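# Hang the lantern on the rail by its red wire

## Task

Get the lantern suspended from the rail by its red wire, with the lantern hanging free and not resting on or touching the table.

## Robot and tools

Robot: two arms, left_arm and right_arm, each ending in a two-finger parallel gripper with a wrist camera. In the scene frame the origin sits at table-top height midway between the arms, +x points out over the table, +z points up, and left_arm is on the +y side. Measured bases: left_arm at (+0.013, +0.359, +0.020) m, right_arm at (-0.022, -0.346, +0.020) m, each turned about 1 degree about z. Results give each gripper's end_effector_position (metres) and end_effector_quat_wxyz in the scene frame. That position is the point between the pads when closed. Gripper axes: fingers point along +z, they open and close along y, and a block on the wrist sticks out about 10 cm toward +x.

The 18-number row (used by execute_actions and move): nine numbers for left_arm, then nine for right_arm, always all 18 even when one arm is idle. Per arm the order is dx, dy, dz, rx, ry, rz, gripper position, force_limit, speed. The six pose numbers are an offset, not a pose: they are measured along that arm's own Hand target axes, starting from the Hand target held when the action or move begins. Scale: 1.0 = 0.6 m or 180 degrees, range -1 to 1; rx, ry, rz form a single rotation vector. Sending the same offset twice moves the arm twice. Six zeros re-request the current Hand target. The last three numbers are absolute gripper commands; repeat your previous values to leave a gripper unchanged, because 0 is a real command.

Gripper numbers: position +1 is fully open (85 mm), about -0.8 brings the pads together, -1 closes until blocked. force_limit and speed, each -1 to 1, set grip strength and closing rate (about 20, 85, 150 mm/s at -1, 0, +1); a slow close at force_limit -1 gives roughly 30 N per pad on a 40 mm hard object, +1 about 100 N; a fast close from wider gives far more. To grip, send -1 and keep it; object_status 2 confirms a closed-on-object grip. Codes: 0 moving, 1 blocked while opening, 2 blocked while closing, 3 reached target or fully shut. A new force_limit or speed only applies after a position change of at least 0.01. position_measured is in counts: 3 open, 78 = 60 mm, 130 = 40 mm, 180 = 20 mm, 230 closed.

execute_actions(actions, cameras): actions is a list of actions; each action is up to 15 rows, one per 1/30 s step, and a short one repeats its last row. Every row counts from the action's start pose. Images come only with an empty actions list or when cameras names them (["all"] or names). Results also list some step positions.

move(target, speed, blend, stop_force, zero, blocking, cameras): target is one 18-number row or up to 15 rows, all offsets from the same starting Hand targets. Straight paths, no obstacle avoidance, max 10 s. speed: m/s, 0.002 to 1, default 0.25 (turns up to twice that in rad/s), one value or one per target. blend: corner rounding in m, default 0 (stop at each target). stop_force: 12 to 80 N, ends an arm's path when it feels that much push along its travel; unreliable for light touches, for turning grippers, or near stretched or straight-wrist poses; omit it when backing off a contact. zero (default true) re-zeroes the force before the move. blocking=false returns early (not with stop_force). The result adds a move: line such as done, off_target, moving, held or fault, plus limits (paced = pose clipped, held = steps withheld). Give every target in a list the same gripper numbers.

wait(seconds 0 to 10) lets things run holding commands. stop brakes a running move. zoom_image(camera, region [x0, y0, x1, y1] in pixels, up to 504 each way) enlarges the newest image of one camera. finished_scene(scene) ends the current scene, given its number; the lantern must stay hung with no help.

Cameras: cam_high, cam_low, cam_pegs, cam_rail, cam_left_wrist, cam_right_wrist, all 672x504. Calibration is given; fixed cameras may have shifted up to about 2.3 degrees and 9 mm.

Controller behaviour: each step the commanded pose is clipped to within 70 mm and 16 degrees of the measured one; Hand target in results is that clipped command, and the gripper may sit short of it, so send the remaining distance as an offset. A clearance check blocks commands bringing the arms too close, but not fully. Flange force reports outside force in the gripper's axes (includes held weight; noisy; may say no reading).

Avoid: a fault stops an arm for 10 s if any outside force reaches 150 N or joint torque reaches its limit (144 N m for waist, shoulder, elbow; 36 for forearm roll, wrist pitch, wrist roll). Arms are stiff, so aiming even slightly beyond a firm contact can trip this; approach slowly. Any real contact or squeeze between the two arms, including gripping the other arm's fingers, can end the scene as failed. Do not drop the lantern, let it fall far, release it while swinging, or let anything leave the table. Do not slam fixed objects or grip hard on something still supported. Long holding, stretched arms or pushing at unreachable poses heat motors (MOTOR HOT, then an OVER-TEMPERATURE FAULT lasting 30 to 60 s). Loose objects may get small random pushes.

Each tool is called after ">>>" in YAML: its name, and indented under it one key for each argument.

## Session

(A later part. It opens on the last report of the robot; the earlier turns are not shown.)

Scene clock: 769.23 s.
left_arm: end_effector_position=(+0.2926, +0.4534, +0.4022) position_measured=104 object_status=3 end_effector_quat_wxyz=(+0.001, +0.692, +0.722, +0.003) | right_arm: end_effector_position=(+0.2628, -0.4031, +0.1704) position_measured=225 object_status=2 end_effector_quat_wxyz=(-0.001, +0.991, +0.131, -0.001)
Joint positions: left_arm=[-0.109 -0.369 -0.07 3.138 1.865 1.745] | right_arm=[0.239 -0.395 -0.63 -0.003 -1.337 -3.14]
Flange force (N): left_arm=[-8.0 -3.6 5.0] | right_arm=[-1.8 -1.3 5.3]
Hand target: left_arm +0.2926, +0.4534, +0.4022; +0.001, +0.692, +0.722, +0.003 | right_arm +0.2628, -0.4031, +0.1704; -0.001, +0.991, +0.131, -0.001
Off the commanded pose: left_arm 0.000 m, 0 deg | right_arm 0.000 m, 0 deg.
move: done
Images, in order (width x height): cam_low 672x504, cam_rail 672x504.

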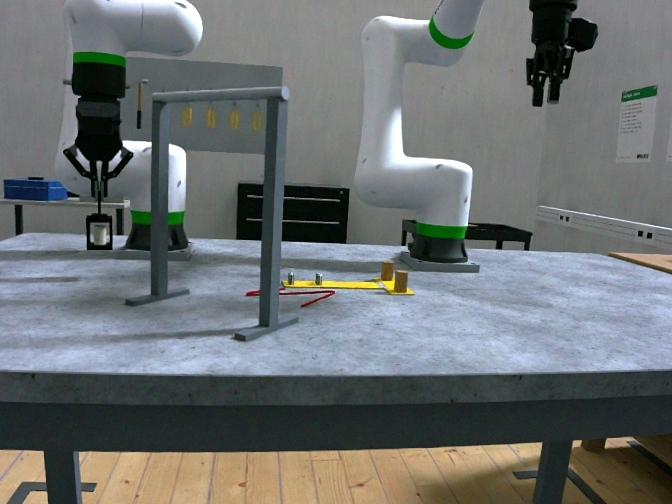

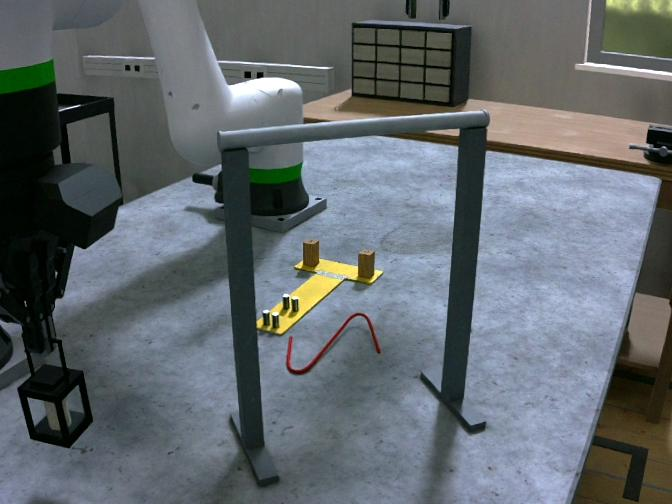

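>>> move:
  target:
    - [0,0,0,0,0,0,0.2,0,0,0.067,-0.3325,-0.35,0,0,0,-1,-0.3,-1]
    - [0,0,0,0,0,0,0.2,0,0,0.3035,-0.70,-0.35,0,0,-0.1,-1,-0.3,-1]
    - [0,0,0,0,0,0,0.2,0,0,0.496,-0.839,-0.217,0,0,-0.17,-1,-0.3,-1]
    - [0,0,0,0,0,0,0.2,0,0,0.496,-0.839,0.08,0,0,-0.17,-1,-0.3,-1]
  blend: 0.04
  speed: [0.2,0.2,0.2,0.12]
  cameras: ["cam_low","cam_high","cam_pegs"]

>>> move:
  target: [0,0,0,0,0,0,0.2,0,0,0,0,0.03,0,0,0,-1,-0.3,-1]
  speed: 0.008
  stop_force: 12
  cameras: ["cam_low"]

Scene clock: 785.73 s.
left_arm: end_effector_position=(+0.2926, +0.4534, +0.4022) position_measured=104 object_status=3 end_effector_quat_wxyz=(+0.001, +0.692, +0.722, +0.003) | right_arm: end_effector_position=(+0.4194, +0.1604, +0.1236) position_measured=225 object_status=2 end_effector_quat_wxyz=(-0.002, +0.922, +0.388, -0.001)
Joint positions: left_arm=[-0.109 -0.369 -0.07 3.138 1.865 1.745] | right_arm=[1.024 0.627 0.391 -0.004 -1.333 -3.391]
Flange force (N): left_arm=[-7.8 -3.5 5.1] | right_arm=[-2.1 0.1 5.2]
Hand target: left_arm +0.2926, +0.4534, +0.4022; +0.001, +0.692, +0.722, +0.003 | right_arm +0.4194, +0.1604, +0.1236; -0.002, +0.922, +0.388, -0.001
Off the commanded pose: left_arm 0.000 m, 0 deg | right_arm 0.000 m, 0 deg.
move: done
Images, in order (width x height): cam_high 672x504, cam_low 672x504, cam_pegs 672x504.

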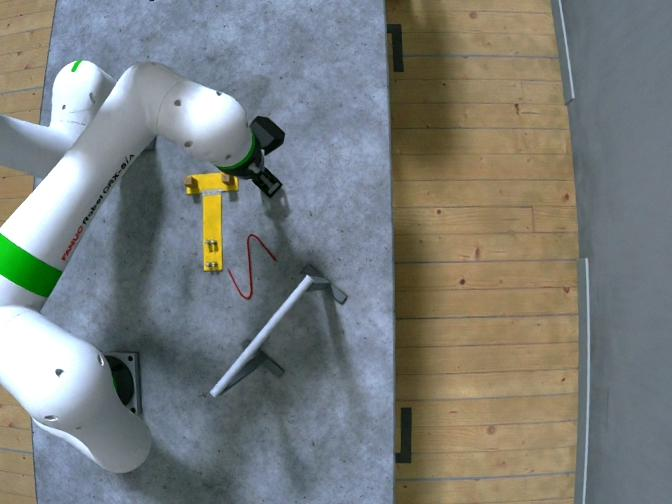

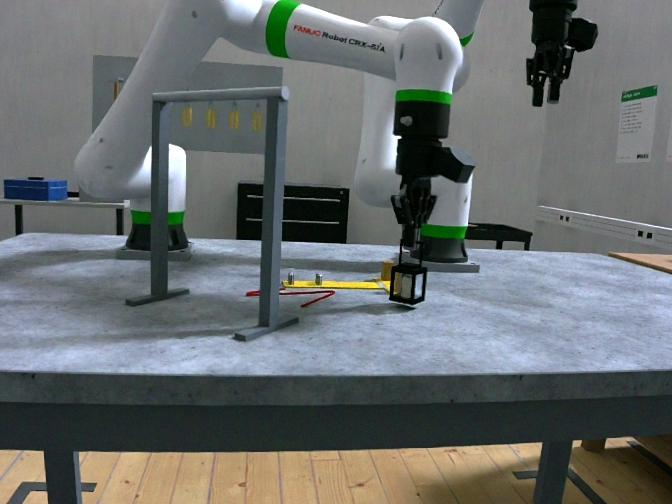

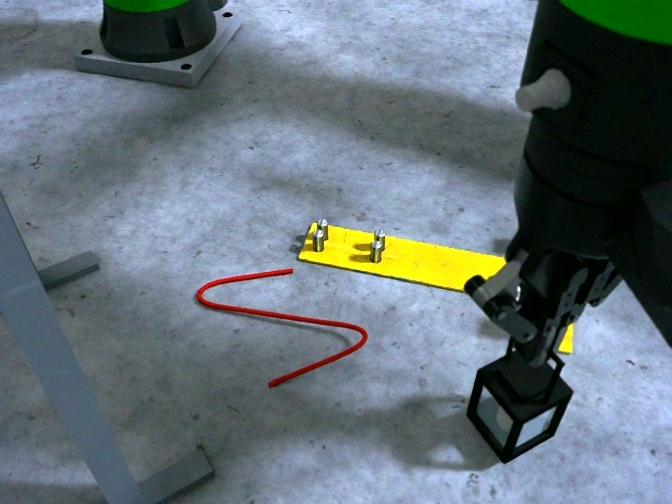

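Scene clock: 787.93 s.
left_arm: end_effector_position=(+0.2926, +0.4534, +0.4022) position_measured=104 object_status=3 end_effector_quat_wxyz=(+0.001, +0.692, +0.722, +0.003) | right_arm: end_effector_position=(+0.4194, +0.1605, +0.1107) position_measured=225 object_status=2 end_effector_quat_wxyz=(-0.002, +0.922, +0.388, +0.000)
Joint positions: left_arm=[-0.109 -0.369 -0.07 3.138 1.865 1.745] | right_arm=[1.025 0.635 0.373 -0.003 -1.307 -3.391]
Flange force (N): left_arm=[-7.3 -3.3 5.2] | right_arm=[-3.6 -2.5 -14.5]
Hand target: left_arm +0.2926, +0.4534, +0.4022; +0.001, +0.692, +0.722, +0.003 | right_arm +0.4194, +0.1605, +0.1107; -0.002, +0.922, +0.388, +0.000 (not the last commanded pose)
Off the commanded pose: left_arm 0.000 m, 0 deg | right_arm 0.005 m, 0 deg.
move: contact (right_arm)
Images, in order (width x height): cam_low 672x504.

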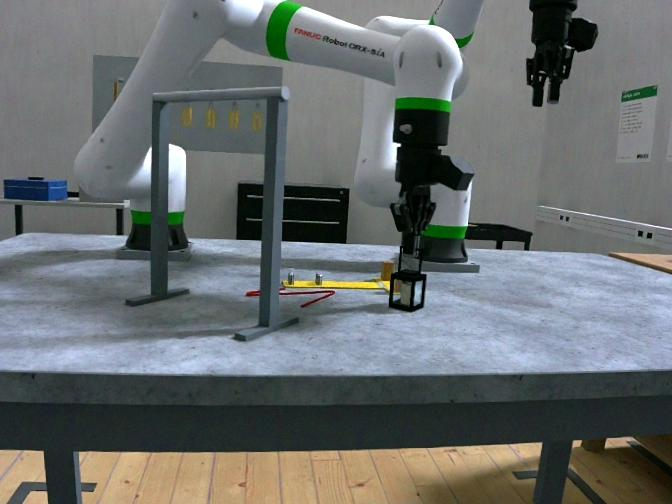

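>>> move:
  target:
    - [0,0,0,0,0,0,0.2,0,0,0,0,0,0,0,0,-0.5,0,-1]
    - [0,0,0,0,0,0,0.2,0,0,0,0,-0.25,0,0,0,-0.5,0,-1]
    - [0,0,0,0,0,0,0.2,0,0,-0.267,0.134,-0.1,0,0,-0.268,-0.3,0,-1]
    - [0,0,0,0,0,0,0.2,0,0,-0.267,0.134,0.10,0,0,-0.268,-0.3,0,-1]
  speed: [0.1,0.1,0.3,0.2]
  cameras: ["cam_right_wrist","cam_pegs","cam_low"]

Scene clock: 805.67 s.
left_arm: end_effector_position=(+0.2926, +0.4534, +0.4022) position_measured=104 object_status=3 end_effector_quat_wxyz=(+0.001, +0.692, +0.722, +0.003) | right_arm: end_effector_position=(+0.3647, -0.0100, +0.0503) position_measured=167 object_status=3 end_effector_quat_wxyz=(-0.002, +0.683, +0.731, +0.000)
Joint positions: left_arm=[-0.109 -0.369 -0.07 3.138 1.865 1.745] | right_arm=[0.947 0.328 -0.237 -0.004 -1.005 -2.471]
Flange force (N): left_arm=[-7.3 -3.4 5.0] | right_arm=[-1.3 -1.9 2.7]
Hand target: left_arm +0.2926, +0.4534, +0.4022; +0.001, +0.692, +0.722, +0.003 | right_arm +0.3648, -0.0100, +0.0503; -0.002, +0.683, +0.731, +0.000
Off the commanded pose: left_arm 0.000 m, 0 deg | right_arm 0.000 m, 0 deg.
move: done
camera_calibration:
cam_right_wrist: T_world_to_cam=[[0.995717, 0.0891686, 0.0244186, -0.353616], [0.0754547, -0.936419, 0.342675, -0.0390902], [0.0534219, -0.339365, -0.939137, 0.158666], [0, 0, 0, 1]] pos_world=[0.346574, 0.0487723, 0.171039]
Images, in order (width x height): cam_low 672x504, cam_pegs 672x504, cam_right_wrist 672x504.

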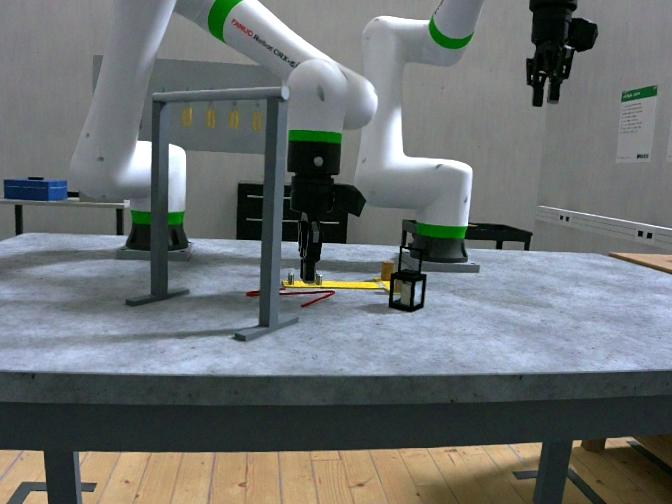

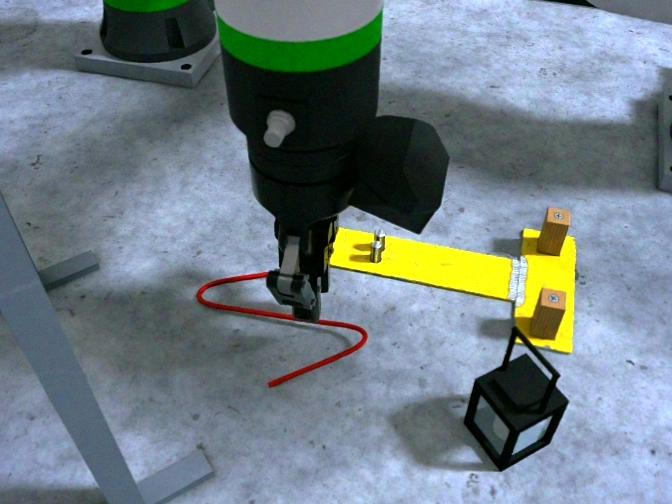

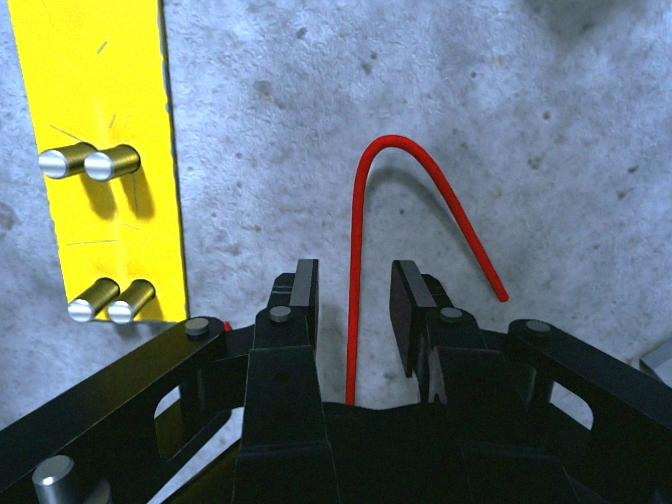

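>>> move:
  target:
    - [0,0,0,0,0,0,0.2,0,0,0,0,0.04,0,0,0.012,-0.3,0,-1]
    - [0,0,0,0,0,0,0.2,0,0,0,0,0.07,0,0,0.012,-0.3,0,-1]
  speed: [0.06,0.008]
  stop_force: 12

>>> move:
  target:
    - [0,0,0,0,0,0,0.2,0,0,0,0,-0.0025,0,0,0,-0.3,0,-1]
    - [0,0,0,0,0,0,0.2,0,0,0,0,-0.003,0,0,0,-1,0.3,-1]
    - [0,0,0,0,0,0,0.2,0,0,0,0,-0.3,0,0,0,-1,0.3,-1]
  speed: [0.02,0.02,0.1]
  cameras: ["cam_right_wrist","cam_pegs","cam_rail"]

Scene clock: 813.40 s.
left_arm: end_effector_position=(+0.2926, +0.4534, +0.4022) position_measured=104 object_status=3 end_effector_quat_wxyz=(+0.001, +0.692, +0.722, +0.003) | right_arm: end_effector_position=(+0.3647, -0.0099, +0.0199) position_measured=167 object_status=3 end_effector_quat_wxyz=(-0.002, +0.696, +0.718, +0.000)
Joint positions: left_arm=[-0.109 -0.369 -0.07 3.138 1.865 1.745] | right_arm=[0.947 0.371 -0.262 -0.004 -0.936 -2.508]
Flange force (N): left_arm=[-7.5 -2.7 5.1] | right_arm=[-5.5 -7.5 -23.5]
Hand target: left_arm +0.2926, +0.4534, +0.4022; +0.001, +0.692, +0.722, +0.003 | right_arm +0.3647, -0.0099, +0.0199; -0.002, +0.696, +0.718, +0.000 (not the last commanded pose)
Off the commanded pose: left_arm 0.000 m, 0 deg | right_arm 0.012 m, 0 deg.
move: contact (right_arm); path passed 1 of 2 targets

Scene clock: 817.93 s.
left_arm: end_effector_position=(+0.2926, +0.4534, +0.4022) position_measured=104 object_status=3 end_effector_quat_wxyz=(+0.001, +0.692, +0.722, +0.003) | right_arm: end_effector_position=(+0.3651, -0.0105, +0.1999) position_measured=226 object_status=2 end_effector_quat_wxyz=(-0.002, +0.696, +0.718, +0.000)
Joint positions: left_arm=[-0.109 -0.369 -0.07 3.138 1.865 1.745] | right_arm=[0.946 0.186 -0.038 -0.003 -1.346 -2.509]
Flange force (N): left_arm=[-7.6 -3.4 5.0] | right_arm=[-2.0 -2.8 4.1]
Hand target: left_arm +0.2926, +0.4534, +0.4022; +0.001, +0.692, +0.722, +0.003 | right_arm +0.3651, -0.0105, +0.1999; -0.002, +0.696, +0.718, +0.000
Off the commanded pose: left_arm 0.000 m, 0 deg | right_arm 0.000 m, 0 deg.
move: done
camera_calibration:
cam_right_wrist: T_world_to_cam=[[0.998364, 0.0516002, 0.0246344, -0.359057], [0.0400415, -0.938479, 0.343007, -0.077963], [0.0408181, -0.341459, -0.93901, 0.303459], [0, 0, 0, 1]] pos_world=[0.349204, 0.0489797, 0.320538]
Images, in order (width x height): cam_pegs 672x504, cam_rail 672x504, cam_right_wrist 672x504.

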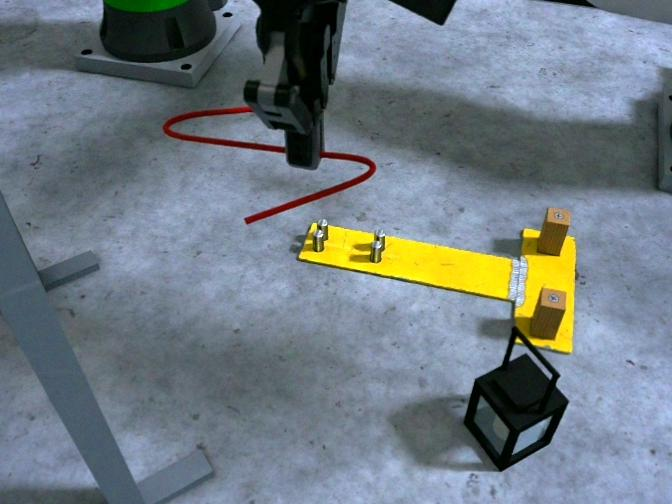

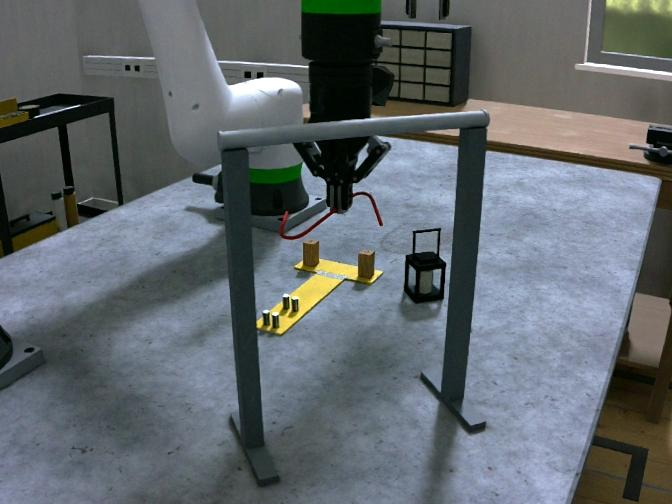

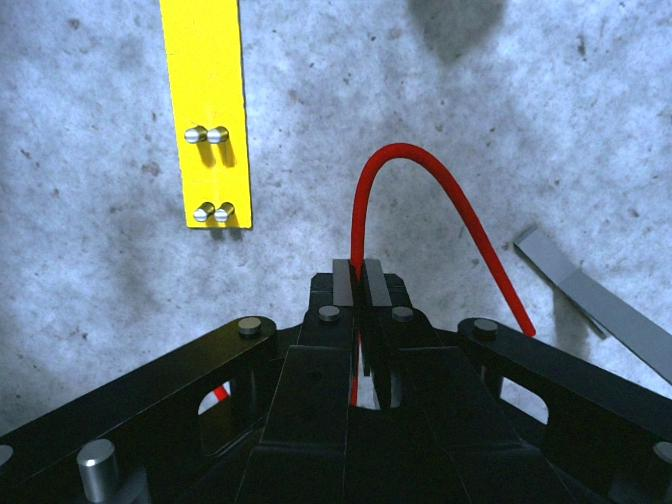

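>>> move:
  target: [0,0,0,0,0,0,0.2,0,0,0.1935,0.1495,-0.1,0,0,-0.243,-1,0.3,-1]
  speed: 0.25

>>> move:
  target: [0,0,0,0,0,0,0.2,0,0,0,0,0,-0.5,0,0,-1,0.3,-1]
  speed: 0.3
  cameras: ["all"]

Scene clock: 848.30 s.
left_arm: end_effector_position=(+0.2926, +0.4534, +0.4022) position_measured=104 object_status=3 end_effector_quat_wxyz=(+0.001, +0.692, +0.722, +0.003) | right_arm: end_effector_position=(+0.4514, +0.1081, +0.2601) position_measured=226 object_status=2 end_effector_quat_wxyz=(-0.002, +0.379, +0.925, +0.001)
Joint positions: left_arm=[-0.109 -0.369 -0.07 3.138 1.865 1.745] | right_arm=[0.94 0.545 0.586 -0.003 -1.61 -1.74]
Flange force (N): left_arm=[-7.8 -3.3 5.2] | right_arm=[0.1 -1.0 3.6]
Hand target: left_arm +0.2926, +0.4534, +0.4022; +0.001, +0.692, +0.722, +0.003 | right_arm +0.4514, +0.1081, +0.2601; -0.002, +0.379, +0.925, +0.001
Off the commanded pose: left_arm 0.000 m, 0 deg | right_arm 0.000 m, 0 deg.
move: done

Scene clock: 851.67 s.
left_arm: end_effector_position=(+0.2926, +0.4534, +0.4022) position_measured=104 object_status=3 end_effector_quat_wxyz=(+0.001, +0.692, +0.722, +0.003) | right_arm: end_effector_position=(+0.4514, +0.1081, +0.2601) position_measured=226 object_status=2 end_effector_quat_wxyz=(+0.267, +0.269, +0.654, +0.655)
Joint positions: left_arm=[-0.109 -0.369 -0.07 3.138 1.865 1.745] | right_arm=[1.072 0.163 -0.66 -0.4 0.864 -1.306]
Flange force (N): left_arm=[-7.7 -3.9 5.4] | right_arm=[-1.6 -3.0 -1.4]
Hand target: left_arm +0.2926, +0.4534, +0.4022; +0.001, +0.692, +0.722, +0.003 | right_arm +0.4514, +0.1081, +0.2601; +0.267, +0.269, +0.654, +0.655
Off the commanded pose: left_arm 0.000 m, 0 deg | right_arm 0.000 m, 0 deg.
move: done; limits=paced
camera_calibration:
cam_left_wrist: T_world_to_cam=[[0.999118, 0.0311647, 0.0281514, -0.314277], [0.0192567, -0.935661, 0.352375, 0.291756], [0.0373218, -0.351522, -0.935435, 0.653052], [0, 0, 0, 1]] pos_world=[0.284009, 0.512341, 0.516928]
cam_right_wrist: T_world_to_cam=[[-0.0318667, -0.00669882, 0.99947, -0.234952], [0.426373, -0.904516, 0.0075319, -0.081598], [0.903986, 0.426387, 0.0316801, -0.32814], [0, 0, 0, 1]] pos_world=[0.323938, 0.0645339, 0.245838]

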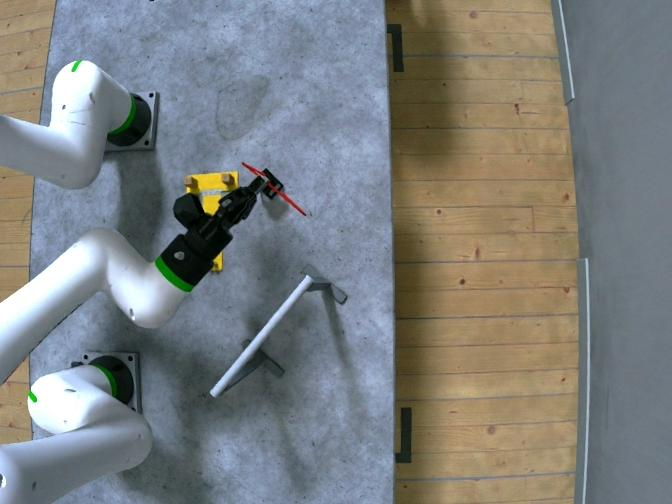

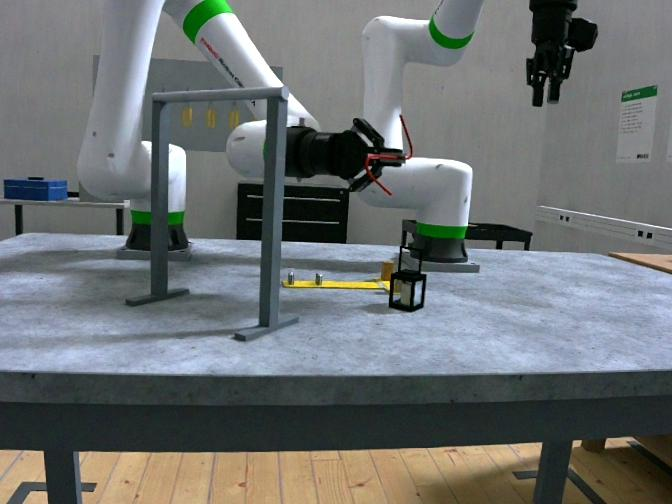

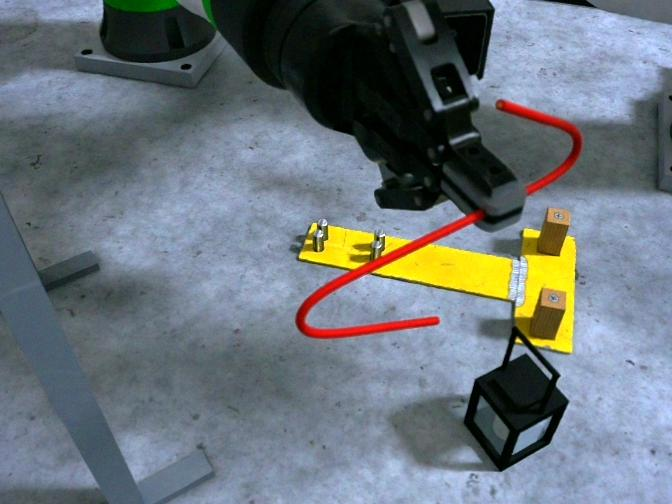

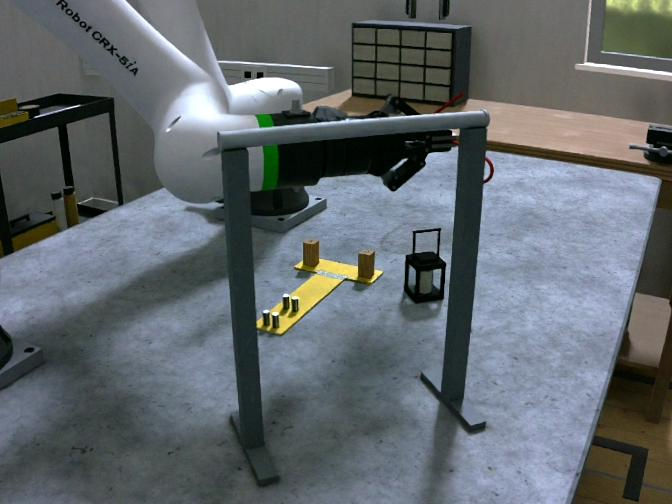

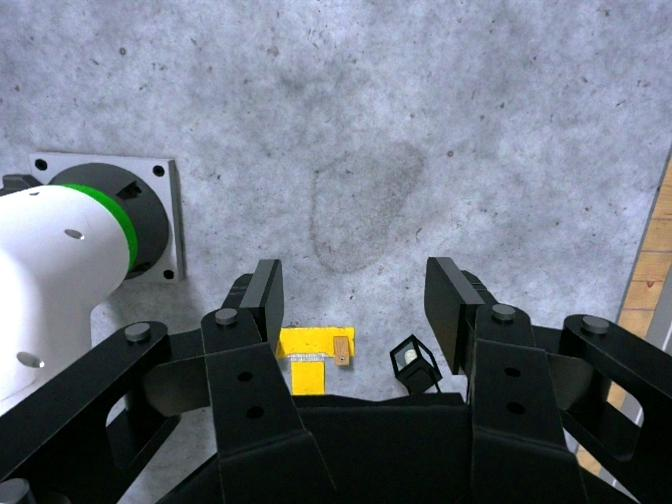

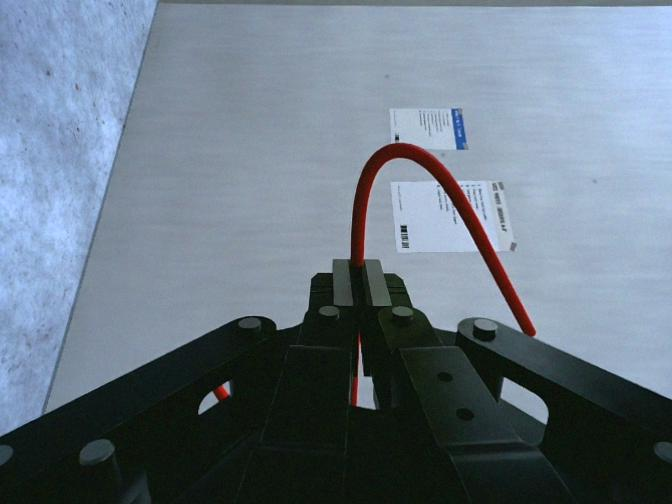

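>>> move:
  target: [0,0,0,0,0,0,0.2,0,0,0,-0.177,0,0,0,0.15,-1,0.3,-1]
  speed: 0.2
  cameras: ["cam_low","cam_pegs","cam_rail"]

>>> zoom_image:
  camera: "cam_low"
  region: [300, 150, 480, 330]

>>> zoom_image:
  camera: "cam_pegs"
  region: [280, 200, 600, 500]

>>> zoom_image:
  camera: "cam_rail"
  region: [340, 130, 540, 320]

Scene clock: 859.43 s.
left_arm: end_effector_position=(+0.2926, +0.4534, +0.4022) position_measured=104 object_status=3 end_effector_quat_wxyz=(+0.001, +0.692, +0.722, +0.003) | right_arm: end_effector_position=(+0.4511, +0.1084, +0.1539) position_measured=226 object_status=2 end_effector_quat_wxyz=(+0.107, +0.414, +0.573, +0.699)
Joint positions: left_arm=[-0.109 -0.369 -0.07 3.138 1.865 1.745] | right_arm=[1.082 0.491 -0.681 -0.336 1.193 -1.917]
Flange force (N): left_arm=[-7.2 -3.1 4.8] | right_arm=[-0.9 -1.6 -1.0]
Hand target: left_arm +0.2926, +0.4534, +0.4022; +0.001, +0.692, +0.722, +0.003 | right_arm +0.4512, +0.1084, +0.1539; +0.107, +0.414, +0.573, +0.699
Off the commanded pose: left_arm 0.000 m, 0 deg | right_arm 0.000 m, 0 deg.
move: done
Images, in order (width x height): cam_low 672x504, cam_pegs 672x504, cam_rail 672x504.

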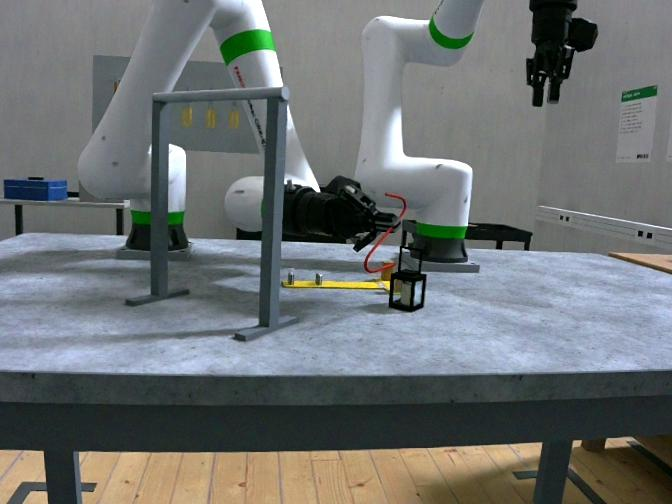

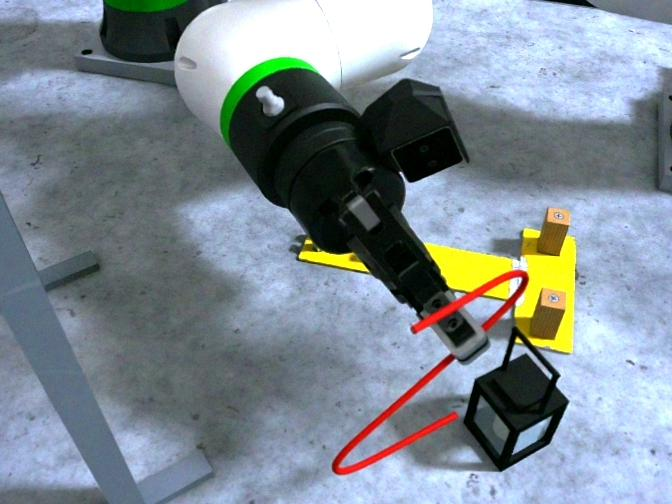

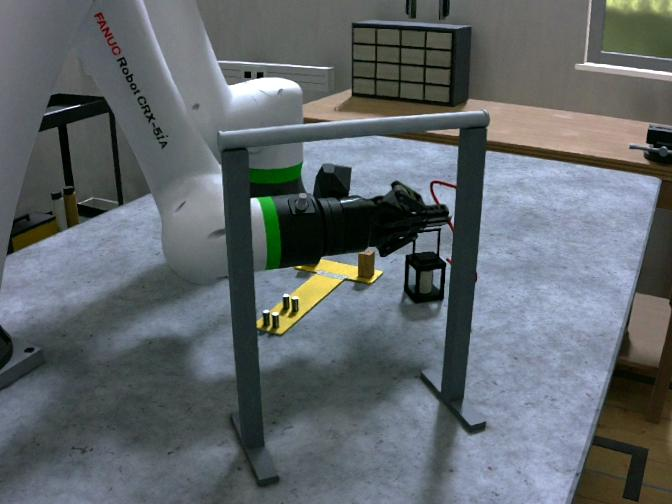

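Scaled by 2.800 from the camera's 672x504 image, which has a finer 960x720 frame.

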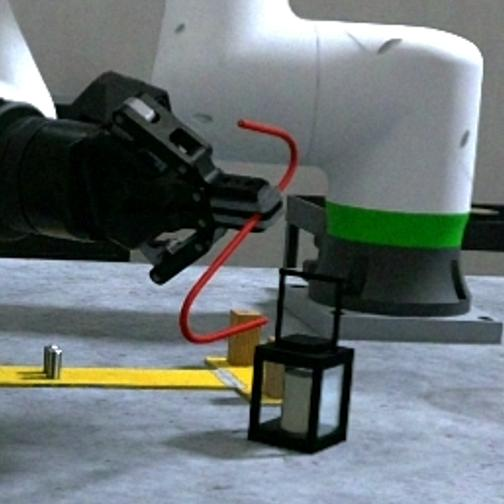

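Scaled by 1.575 from the camera's 672x504 image, which has a finer 960x720 frame.

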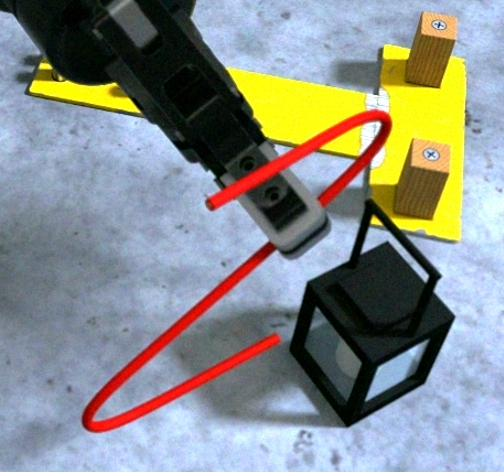

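Scaled by 2.520 from the camera's 672x504 image, which has a finer 960x720 frame.

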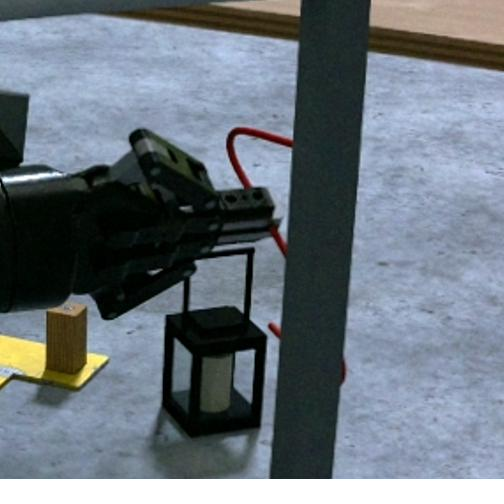

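>>> move:
  target: [0,0,0,0,0,0,0.2,0,0,0.1137,-0.0523,0,0,0,0,-1,0.3,-1]
  speed: 0.06
  cameras: ["cam_low","cam_pegs","cam_rail"]

>>> zoom_image:
  camera: "cam_low"
  region: [300, 150, 480, 330]

>>> zoom_image:
  camera: "cam_pegs"
  region: [280, 200, 600, 500]

>>> zoom_image:
  camera: "cam_rail"
  region: [340, 130, 540, 320]

Scene clock: 875.73 s.
left_arm: end_effector_position=(+0.2926, +0.4534, +0.4022) position_measured=104 object_status=3 end_effector_quat_wxyz=(+0.001, +0.692, +0.722, +0.003) | right_arm: end_effector_position=(+0.3977, +0.1610, +0.1571) position_measured=226 object_status=2 end_effector_quat_wxyz=(+0.107, +0.414, +0.573, +0.699)
Joint positions: left_arm=[-0.109 -0.369 -0.07 3.138 1.865 1.745] | right_arm=[1.26 0.479 -0.609 -0.541 1.149 -1.804]
Flange force (N): left_arm=[-7.1 -3.2 4.9] | right_arm=[-2.0 -2.6 -0.5]
Hand target: left_arm +0.2926, +0.4534, +0.4022; +0.001, +0.692, +0.722, +0.003 | right_arm +0.3977, +0.1610, +0.1571; +0.107, +0.414, +0.573, +0.699
Off the commanded pose: left_arm 0.000 m, 0 deg | right_arm 0.000 m, 0 deg.
move: done
Images, in order (width x height): cam_low 672x504, cam_pegs 672x504, cam_rail 672x504.

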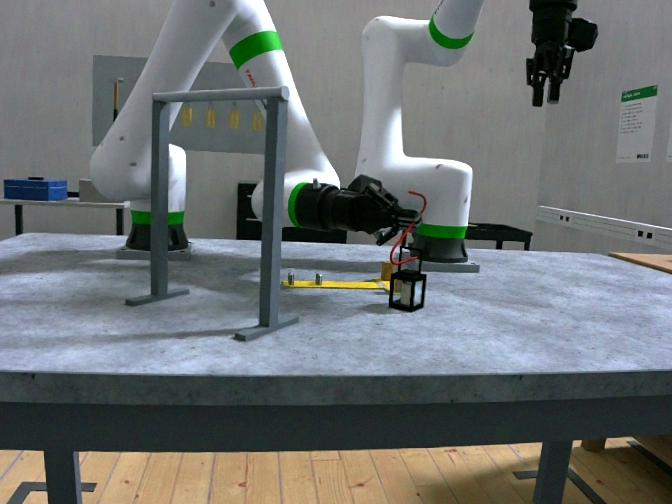

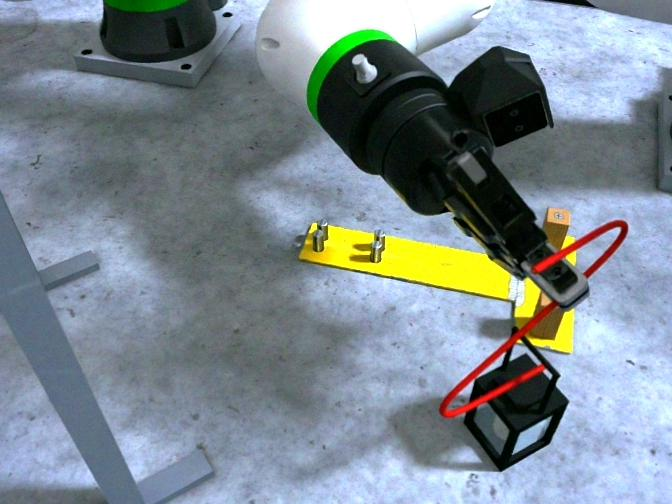

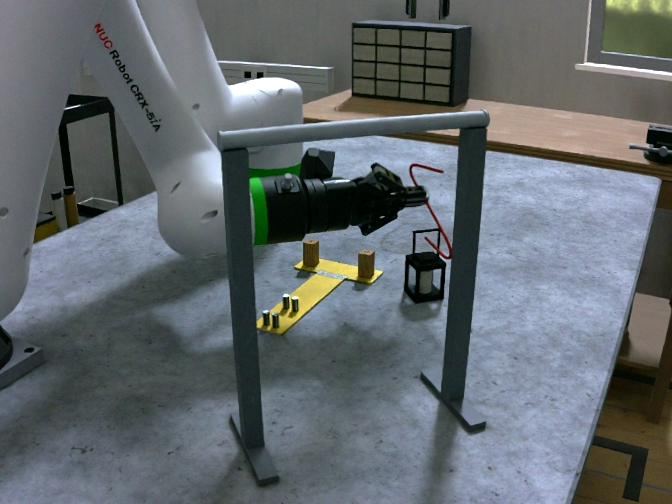

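Scaled by 2.800 from the camera's 672x504 image, which has a finer 960x720 frame.

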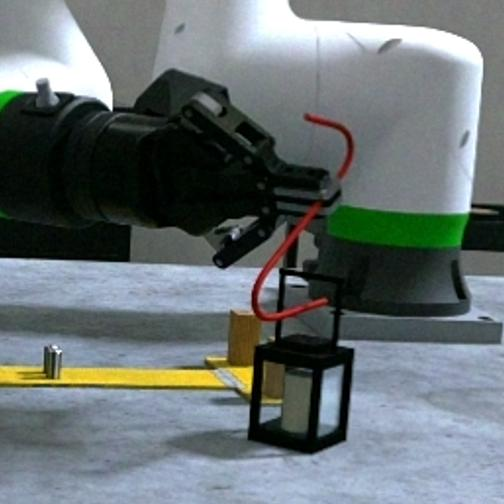

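Scaled by 1.575 from the camera's 672x504 image, which has a finer 960x720 frame.

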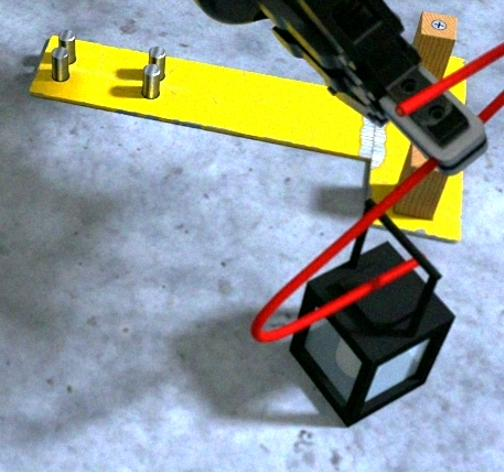

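Scaled by 2.520 from the camera's 672x504 image, which has a finer 960x720 frame.

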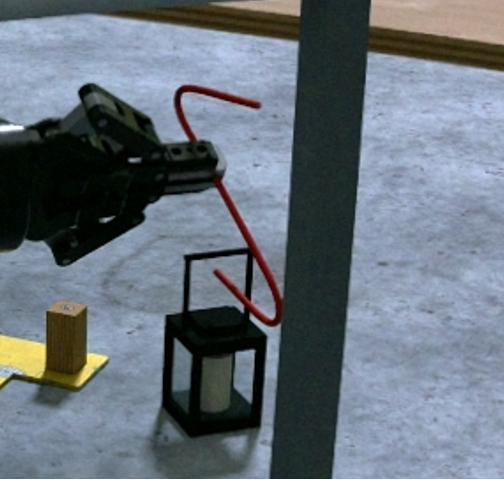

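>>> zoom_image:
  camera: "cam_pegs"
  region: [490, 310, 590, 420]

>>> zoom_image:
  camera: "cam_low"
  region: [380, 220, 440, 290]

>>> zoom_image:
  camera: "cam_rail"
  region: [400, 210, 470, 280]

Scaled by 4.582 from the camera's 672x504 image, which has a finer 960x720 frame.

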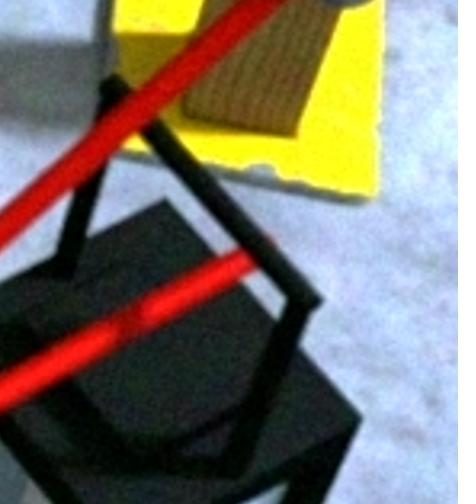

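Scaled by 7.200 from the camera's 672x504 image, which has a finer 960x720 frame.

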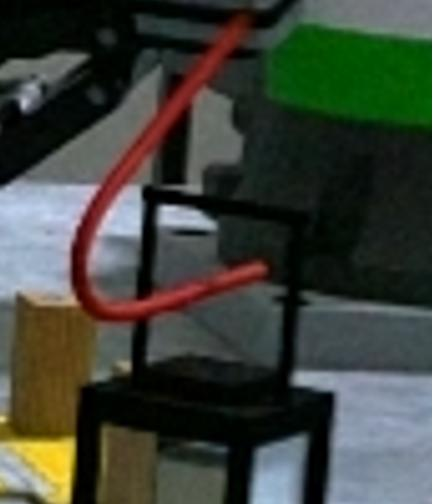

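Scaled by 7.200 from the camera's 672x504 image, which has a finer 960x720 frame.

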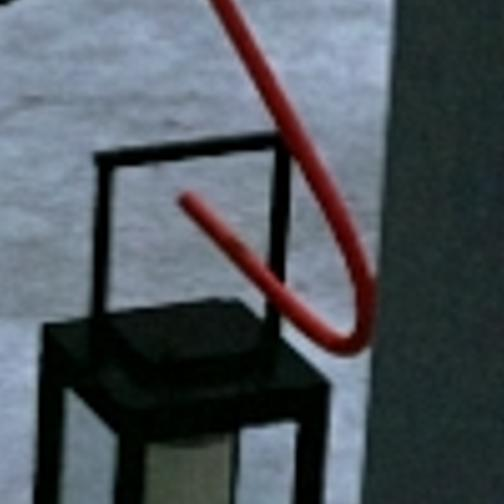

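>>> move:
  target: [0,0,0,0,0,0,0.2,0,0,0.0668,-0.034,0,0,0,0,-1,0.3,-1]
  speed: 0.05
  cameras: ["cam_low","cam_pegs","cam_rail"]

>>> zoom_image:
  camera: "cam_pegs"
  region: [440, 280, 600, 420]

>>> zoom_image:
  camera: "cam_low"
  region: [360, 180, 450, 290]

>>> zoom_image:
  camera: "cam_rail"
  region: [380, 170, 480, 300]

Scene clock: 892.13 s.
left_arm: end_effector_position=(+0.2926, +0.4534, +0.4022) position_measured=104 object_status=3 end_effector_quat_wxyz=(+0.001, +0.692, +0.722, +0.003) | right_arm: end_effector_position=(+0.3657, +0.1925, +0.1573) position_measured=226 object_status=2 end_effector_quat_wxyz=(+0.107, +0.414, +0.573, +0.699)
Joint positions: left_arm=[-0.109 -0.369 -0.07 3.138 1.865 1.745] | right_arm=[1.352 0.486 -0.551 -0.651 1.132 -1.732]
Flange force (N): left_arm=[-7.6 -3.3 5.1] | right_arm=[-2.1 -2.1 -0.1]
Hand target: left_arm +0.2926, +0.4534, +0.4022; +0.001, +0.692, +0.722, +0.003 | right_arm +0.3656, +0.1926, +0.1573; +0.107, +0.414, +0.573, +0.699
Off the commanded pose: left_arm 0.000 m, 0 deg | right_arm 0.000 m, 0 deg.
move: done
Images, in order (width x height): cam_low 672x504, cam_pegs 672x504, cam_rail 672x504.

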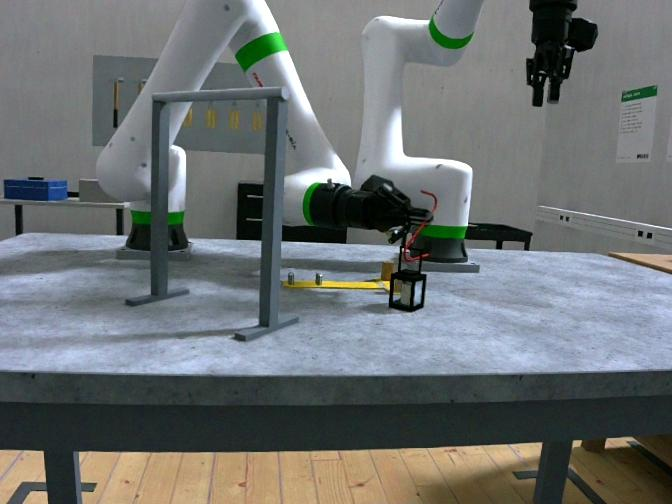

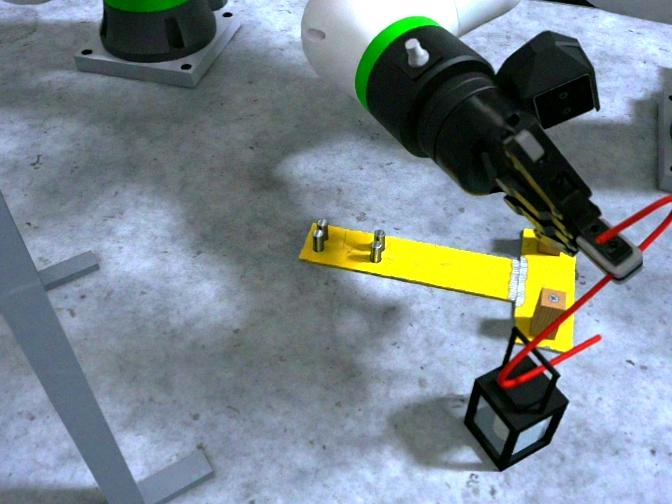

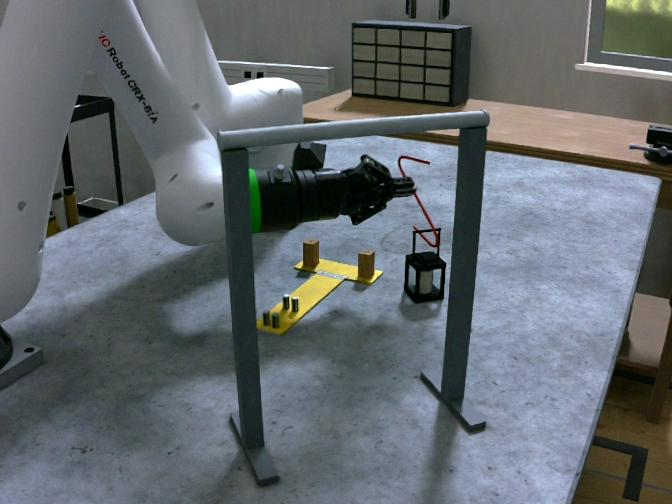

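Scaled by 3.150 from the camera's 672x504 image, which has a finer 960x720 frame.

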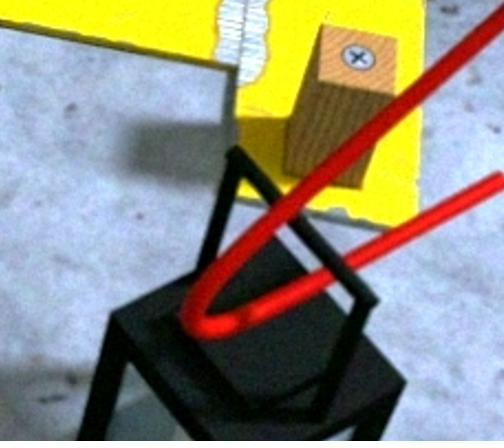

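Scaled by 4.582 from the camera's 672x504 image, which has a finer 960x720 frame.

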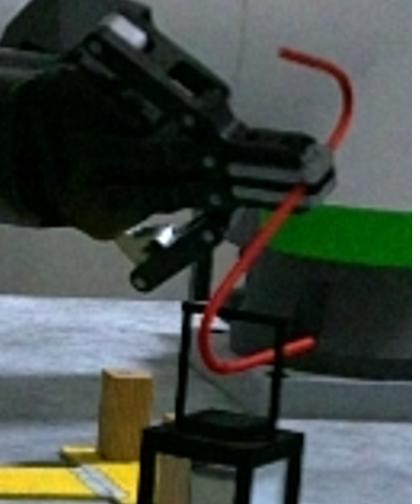

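Scaled by 3.877 from the camera's 672x504 image, which has a finer 960x720 frame.

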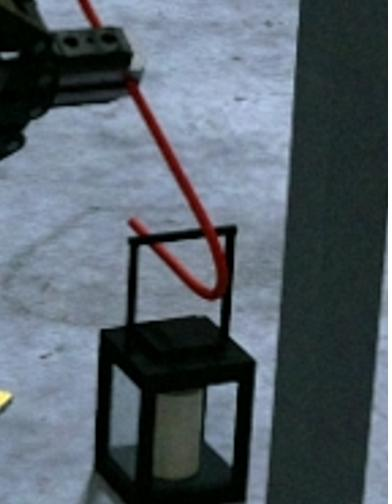

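>>> move:
  target:
    - [0,0,0,0,0,0,0.2,0,0,-0.005,0.038,0,0,0,0.117,-1,0.3,-1]
    - [0,0,0,0,0,0,0.2,0,0,-0.0307,0.083,0,0,0,0.239,-1,0.3,-1]
    - [0,0,0,0,0,0,0.2,0,0,-0.067,0.1145,0,0,0,0.35,-1,0.3,-1]
  speed: 0.1
  blend: 0.004
  cameras: ["cam_low","cam_pegs","cam_rail"]

>>> zoom_image:
  camera: "cam_pegs"
  region: [440, 250, 600, 420]

>>> zoom_image:
  camera: "cam_rail"
  region: [380, 170, 480, 300]

Scene clock: 910.83 s.
left_arm: end_effector_position=(+0.2926, +0.4534, +0.4022) position_measured=104 object_status=3 end_effector_quat_wxyz=(+0.001, +0.692, +0.722, +0.003) | right_arm: end_effector_position=(+0.4135, +0.1454, +0.2000) position_measured=226 object_status=2 end_effector_quat_wxyz=(-0.274, +0.653, +0.272, +0.652)
Joint positions: left_arm=[-0.109 -0.369 -0.07 3.138 1.865 1.745] | right_arm=[1.206 0.34 -0.635 -0.511 1.037 -2.867]
Flange force (N): left_arm=[-7.5 -3.0 5.0] | right_arm=[-3.1 1.3 -0.6]
Hand target: left_arm +0.2926, +0.4534, +0.4022; +0.001, +0.692, +0.722, +0.003 | right_arm +0.4135, +0.1454, +0.2000; -0.275, +0.652, +0.272, +0.652
Off the commanded pose: left_arm 0.000 m, 0 deg | right_arm 0.000 m, 0 deg.
move: done
Images, in order (width x height): cam_low 672x504, cam_pegs 672x504, cam_rail 672x504.

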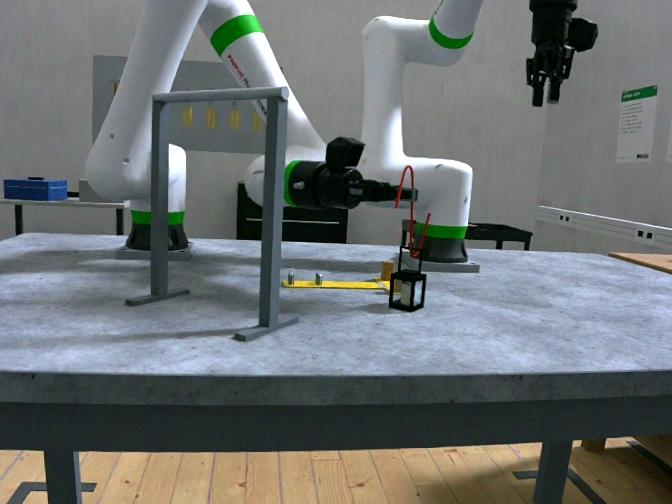

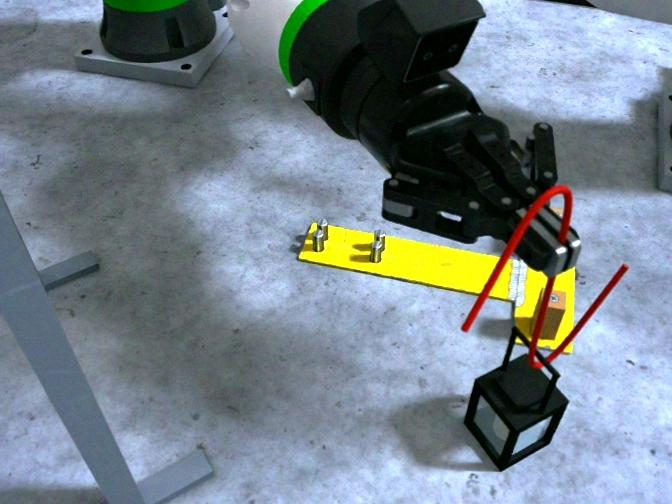

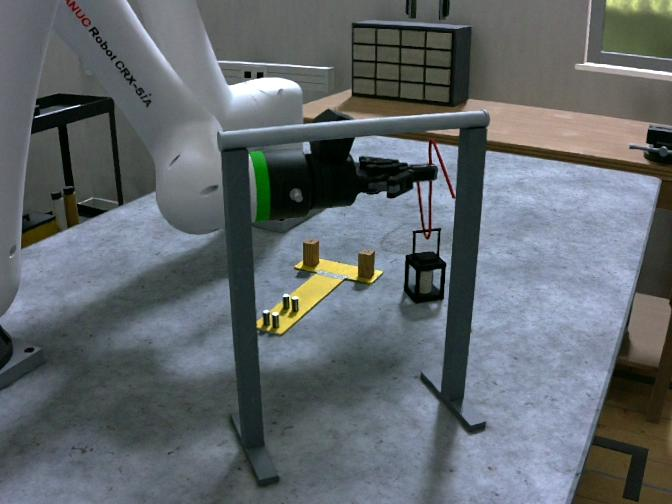

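Scaled by 2.965 from the camera's 672x504 image, which has a finer 960x720 frame.

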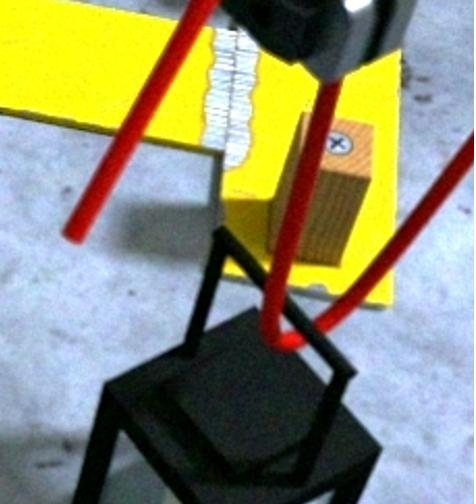

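Scaled by 3.877 from the camera's 672x504 image, which has a finer 960x720 frame.

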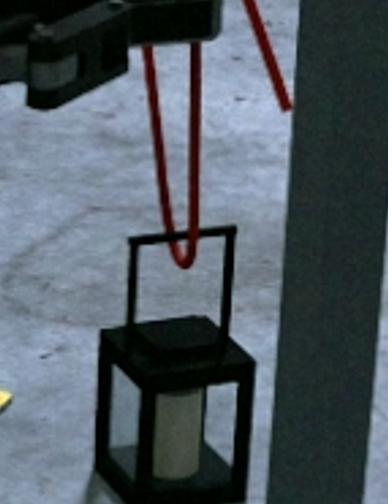

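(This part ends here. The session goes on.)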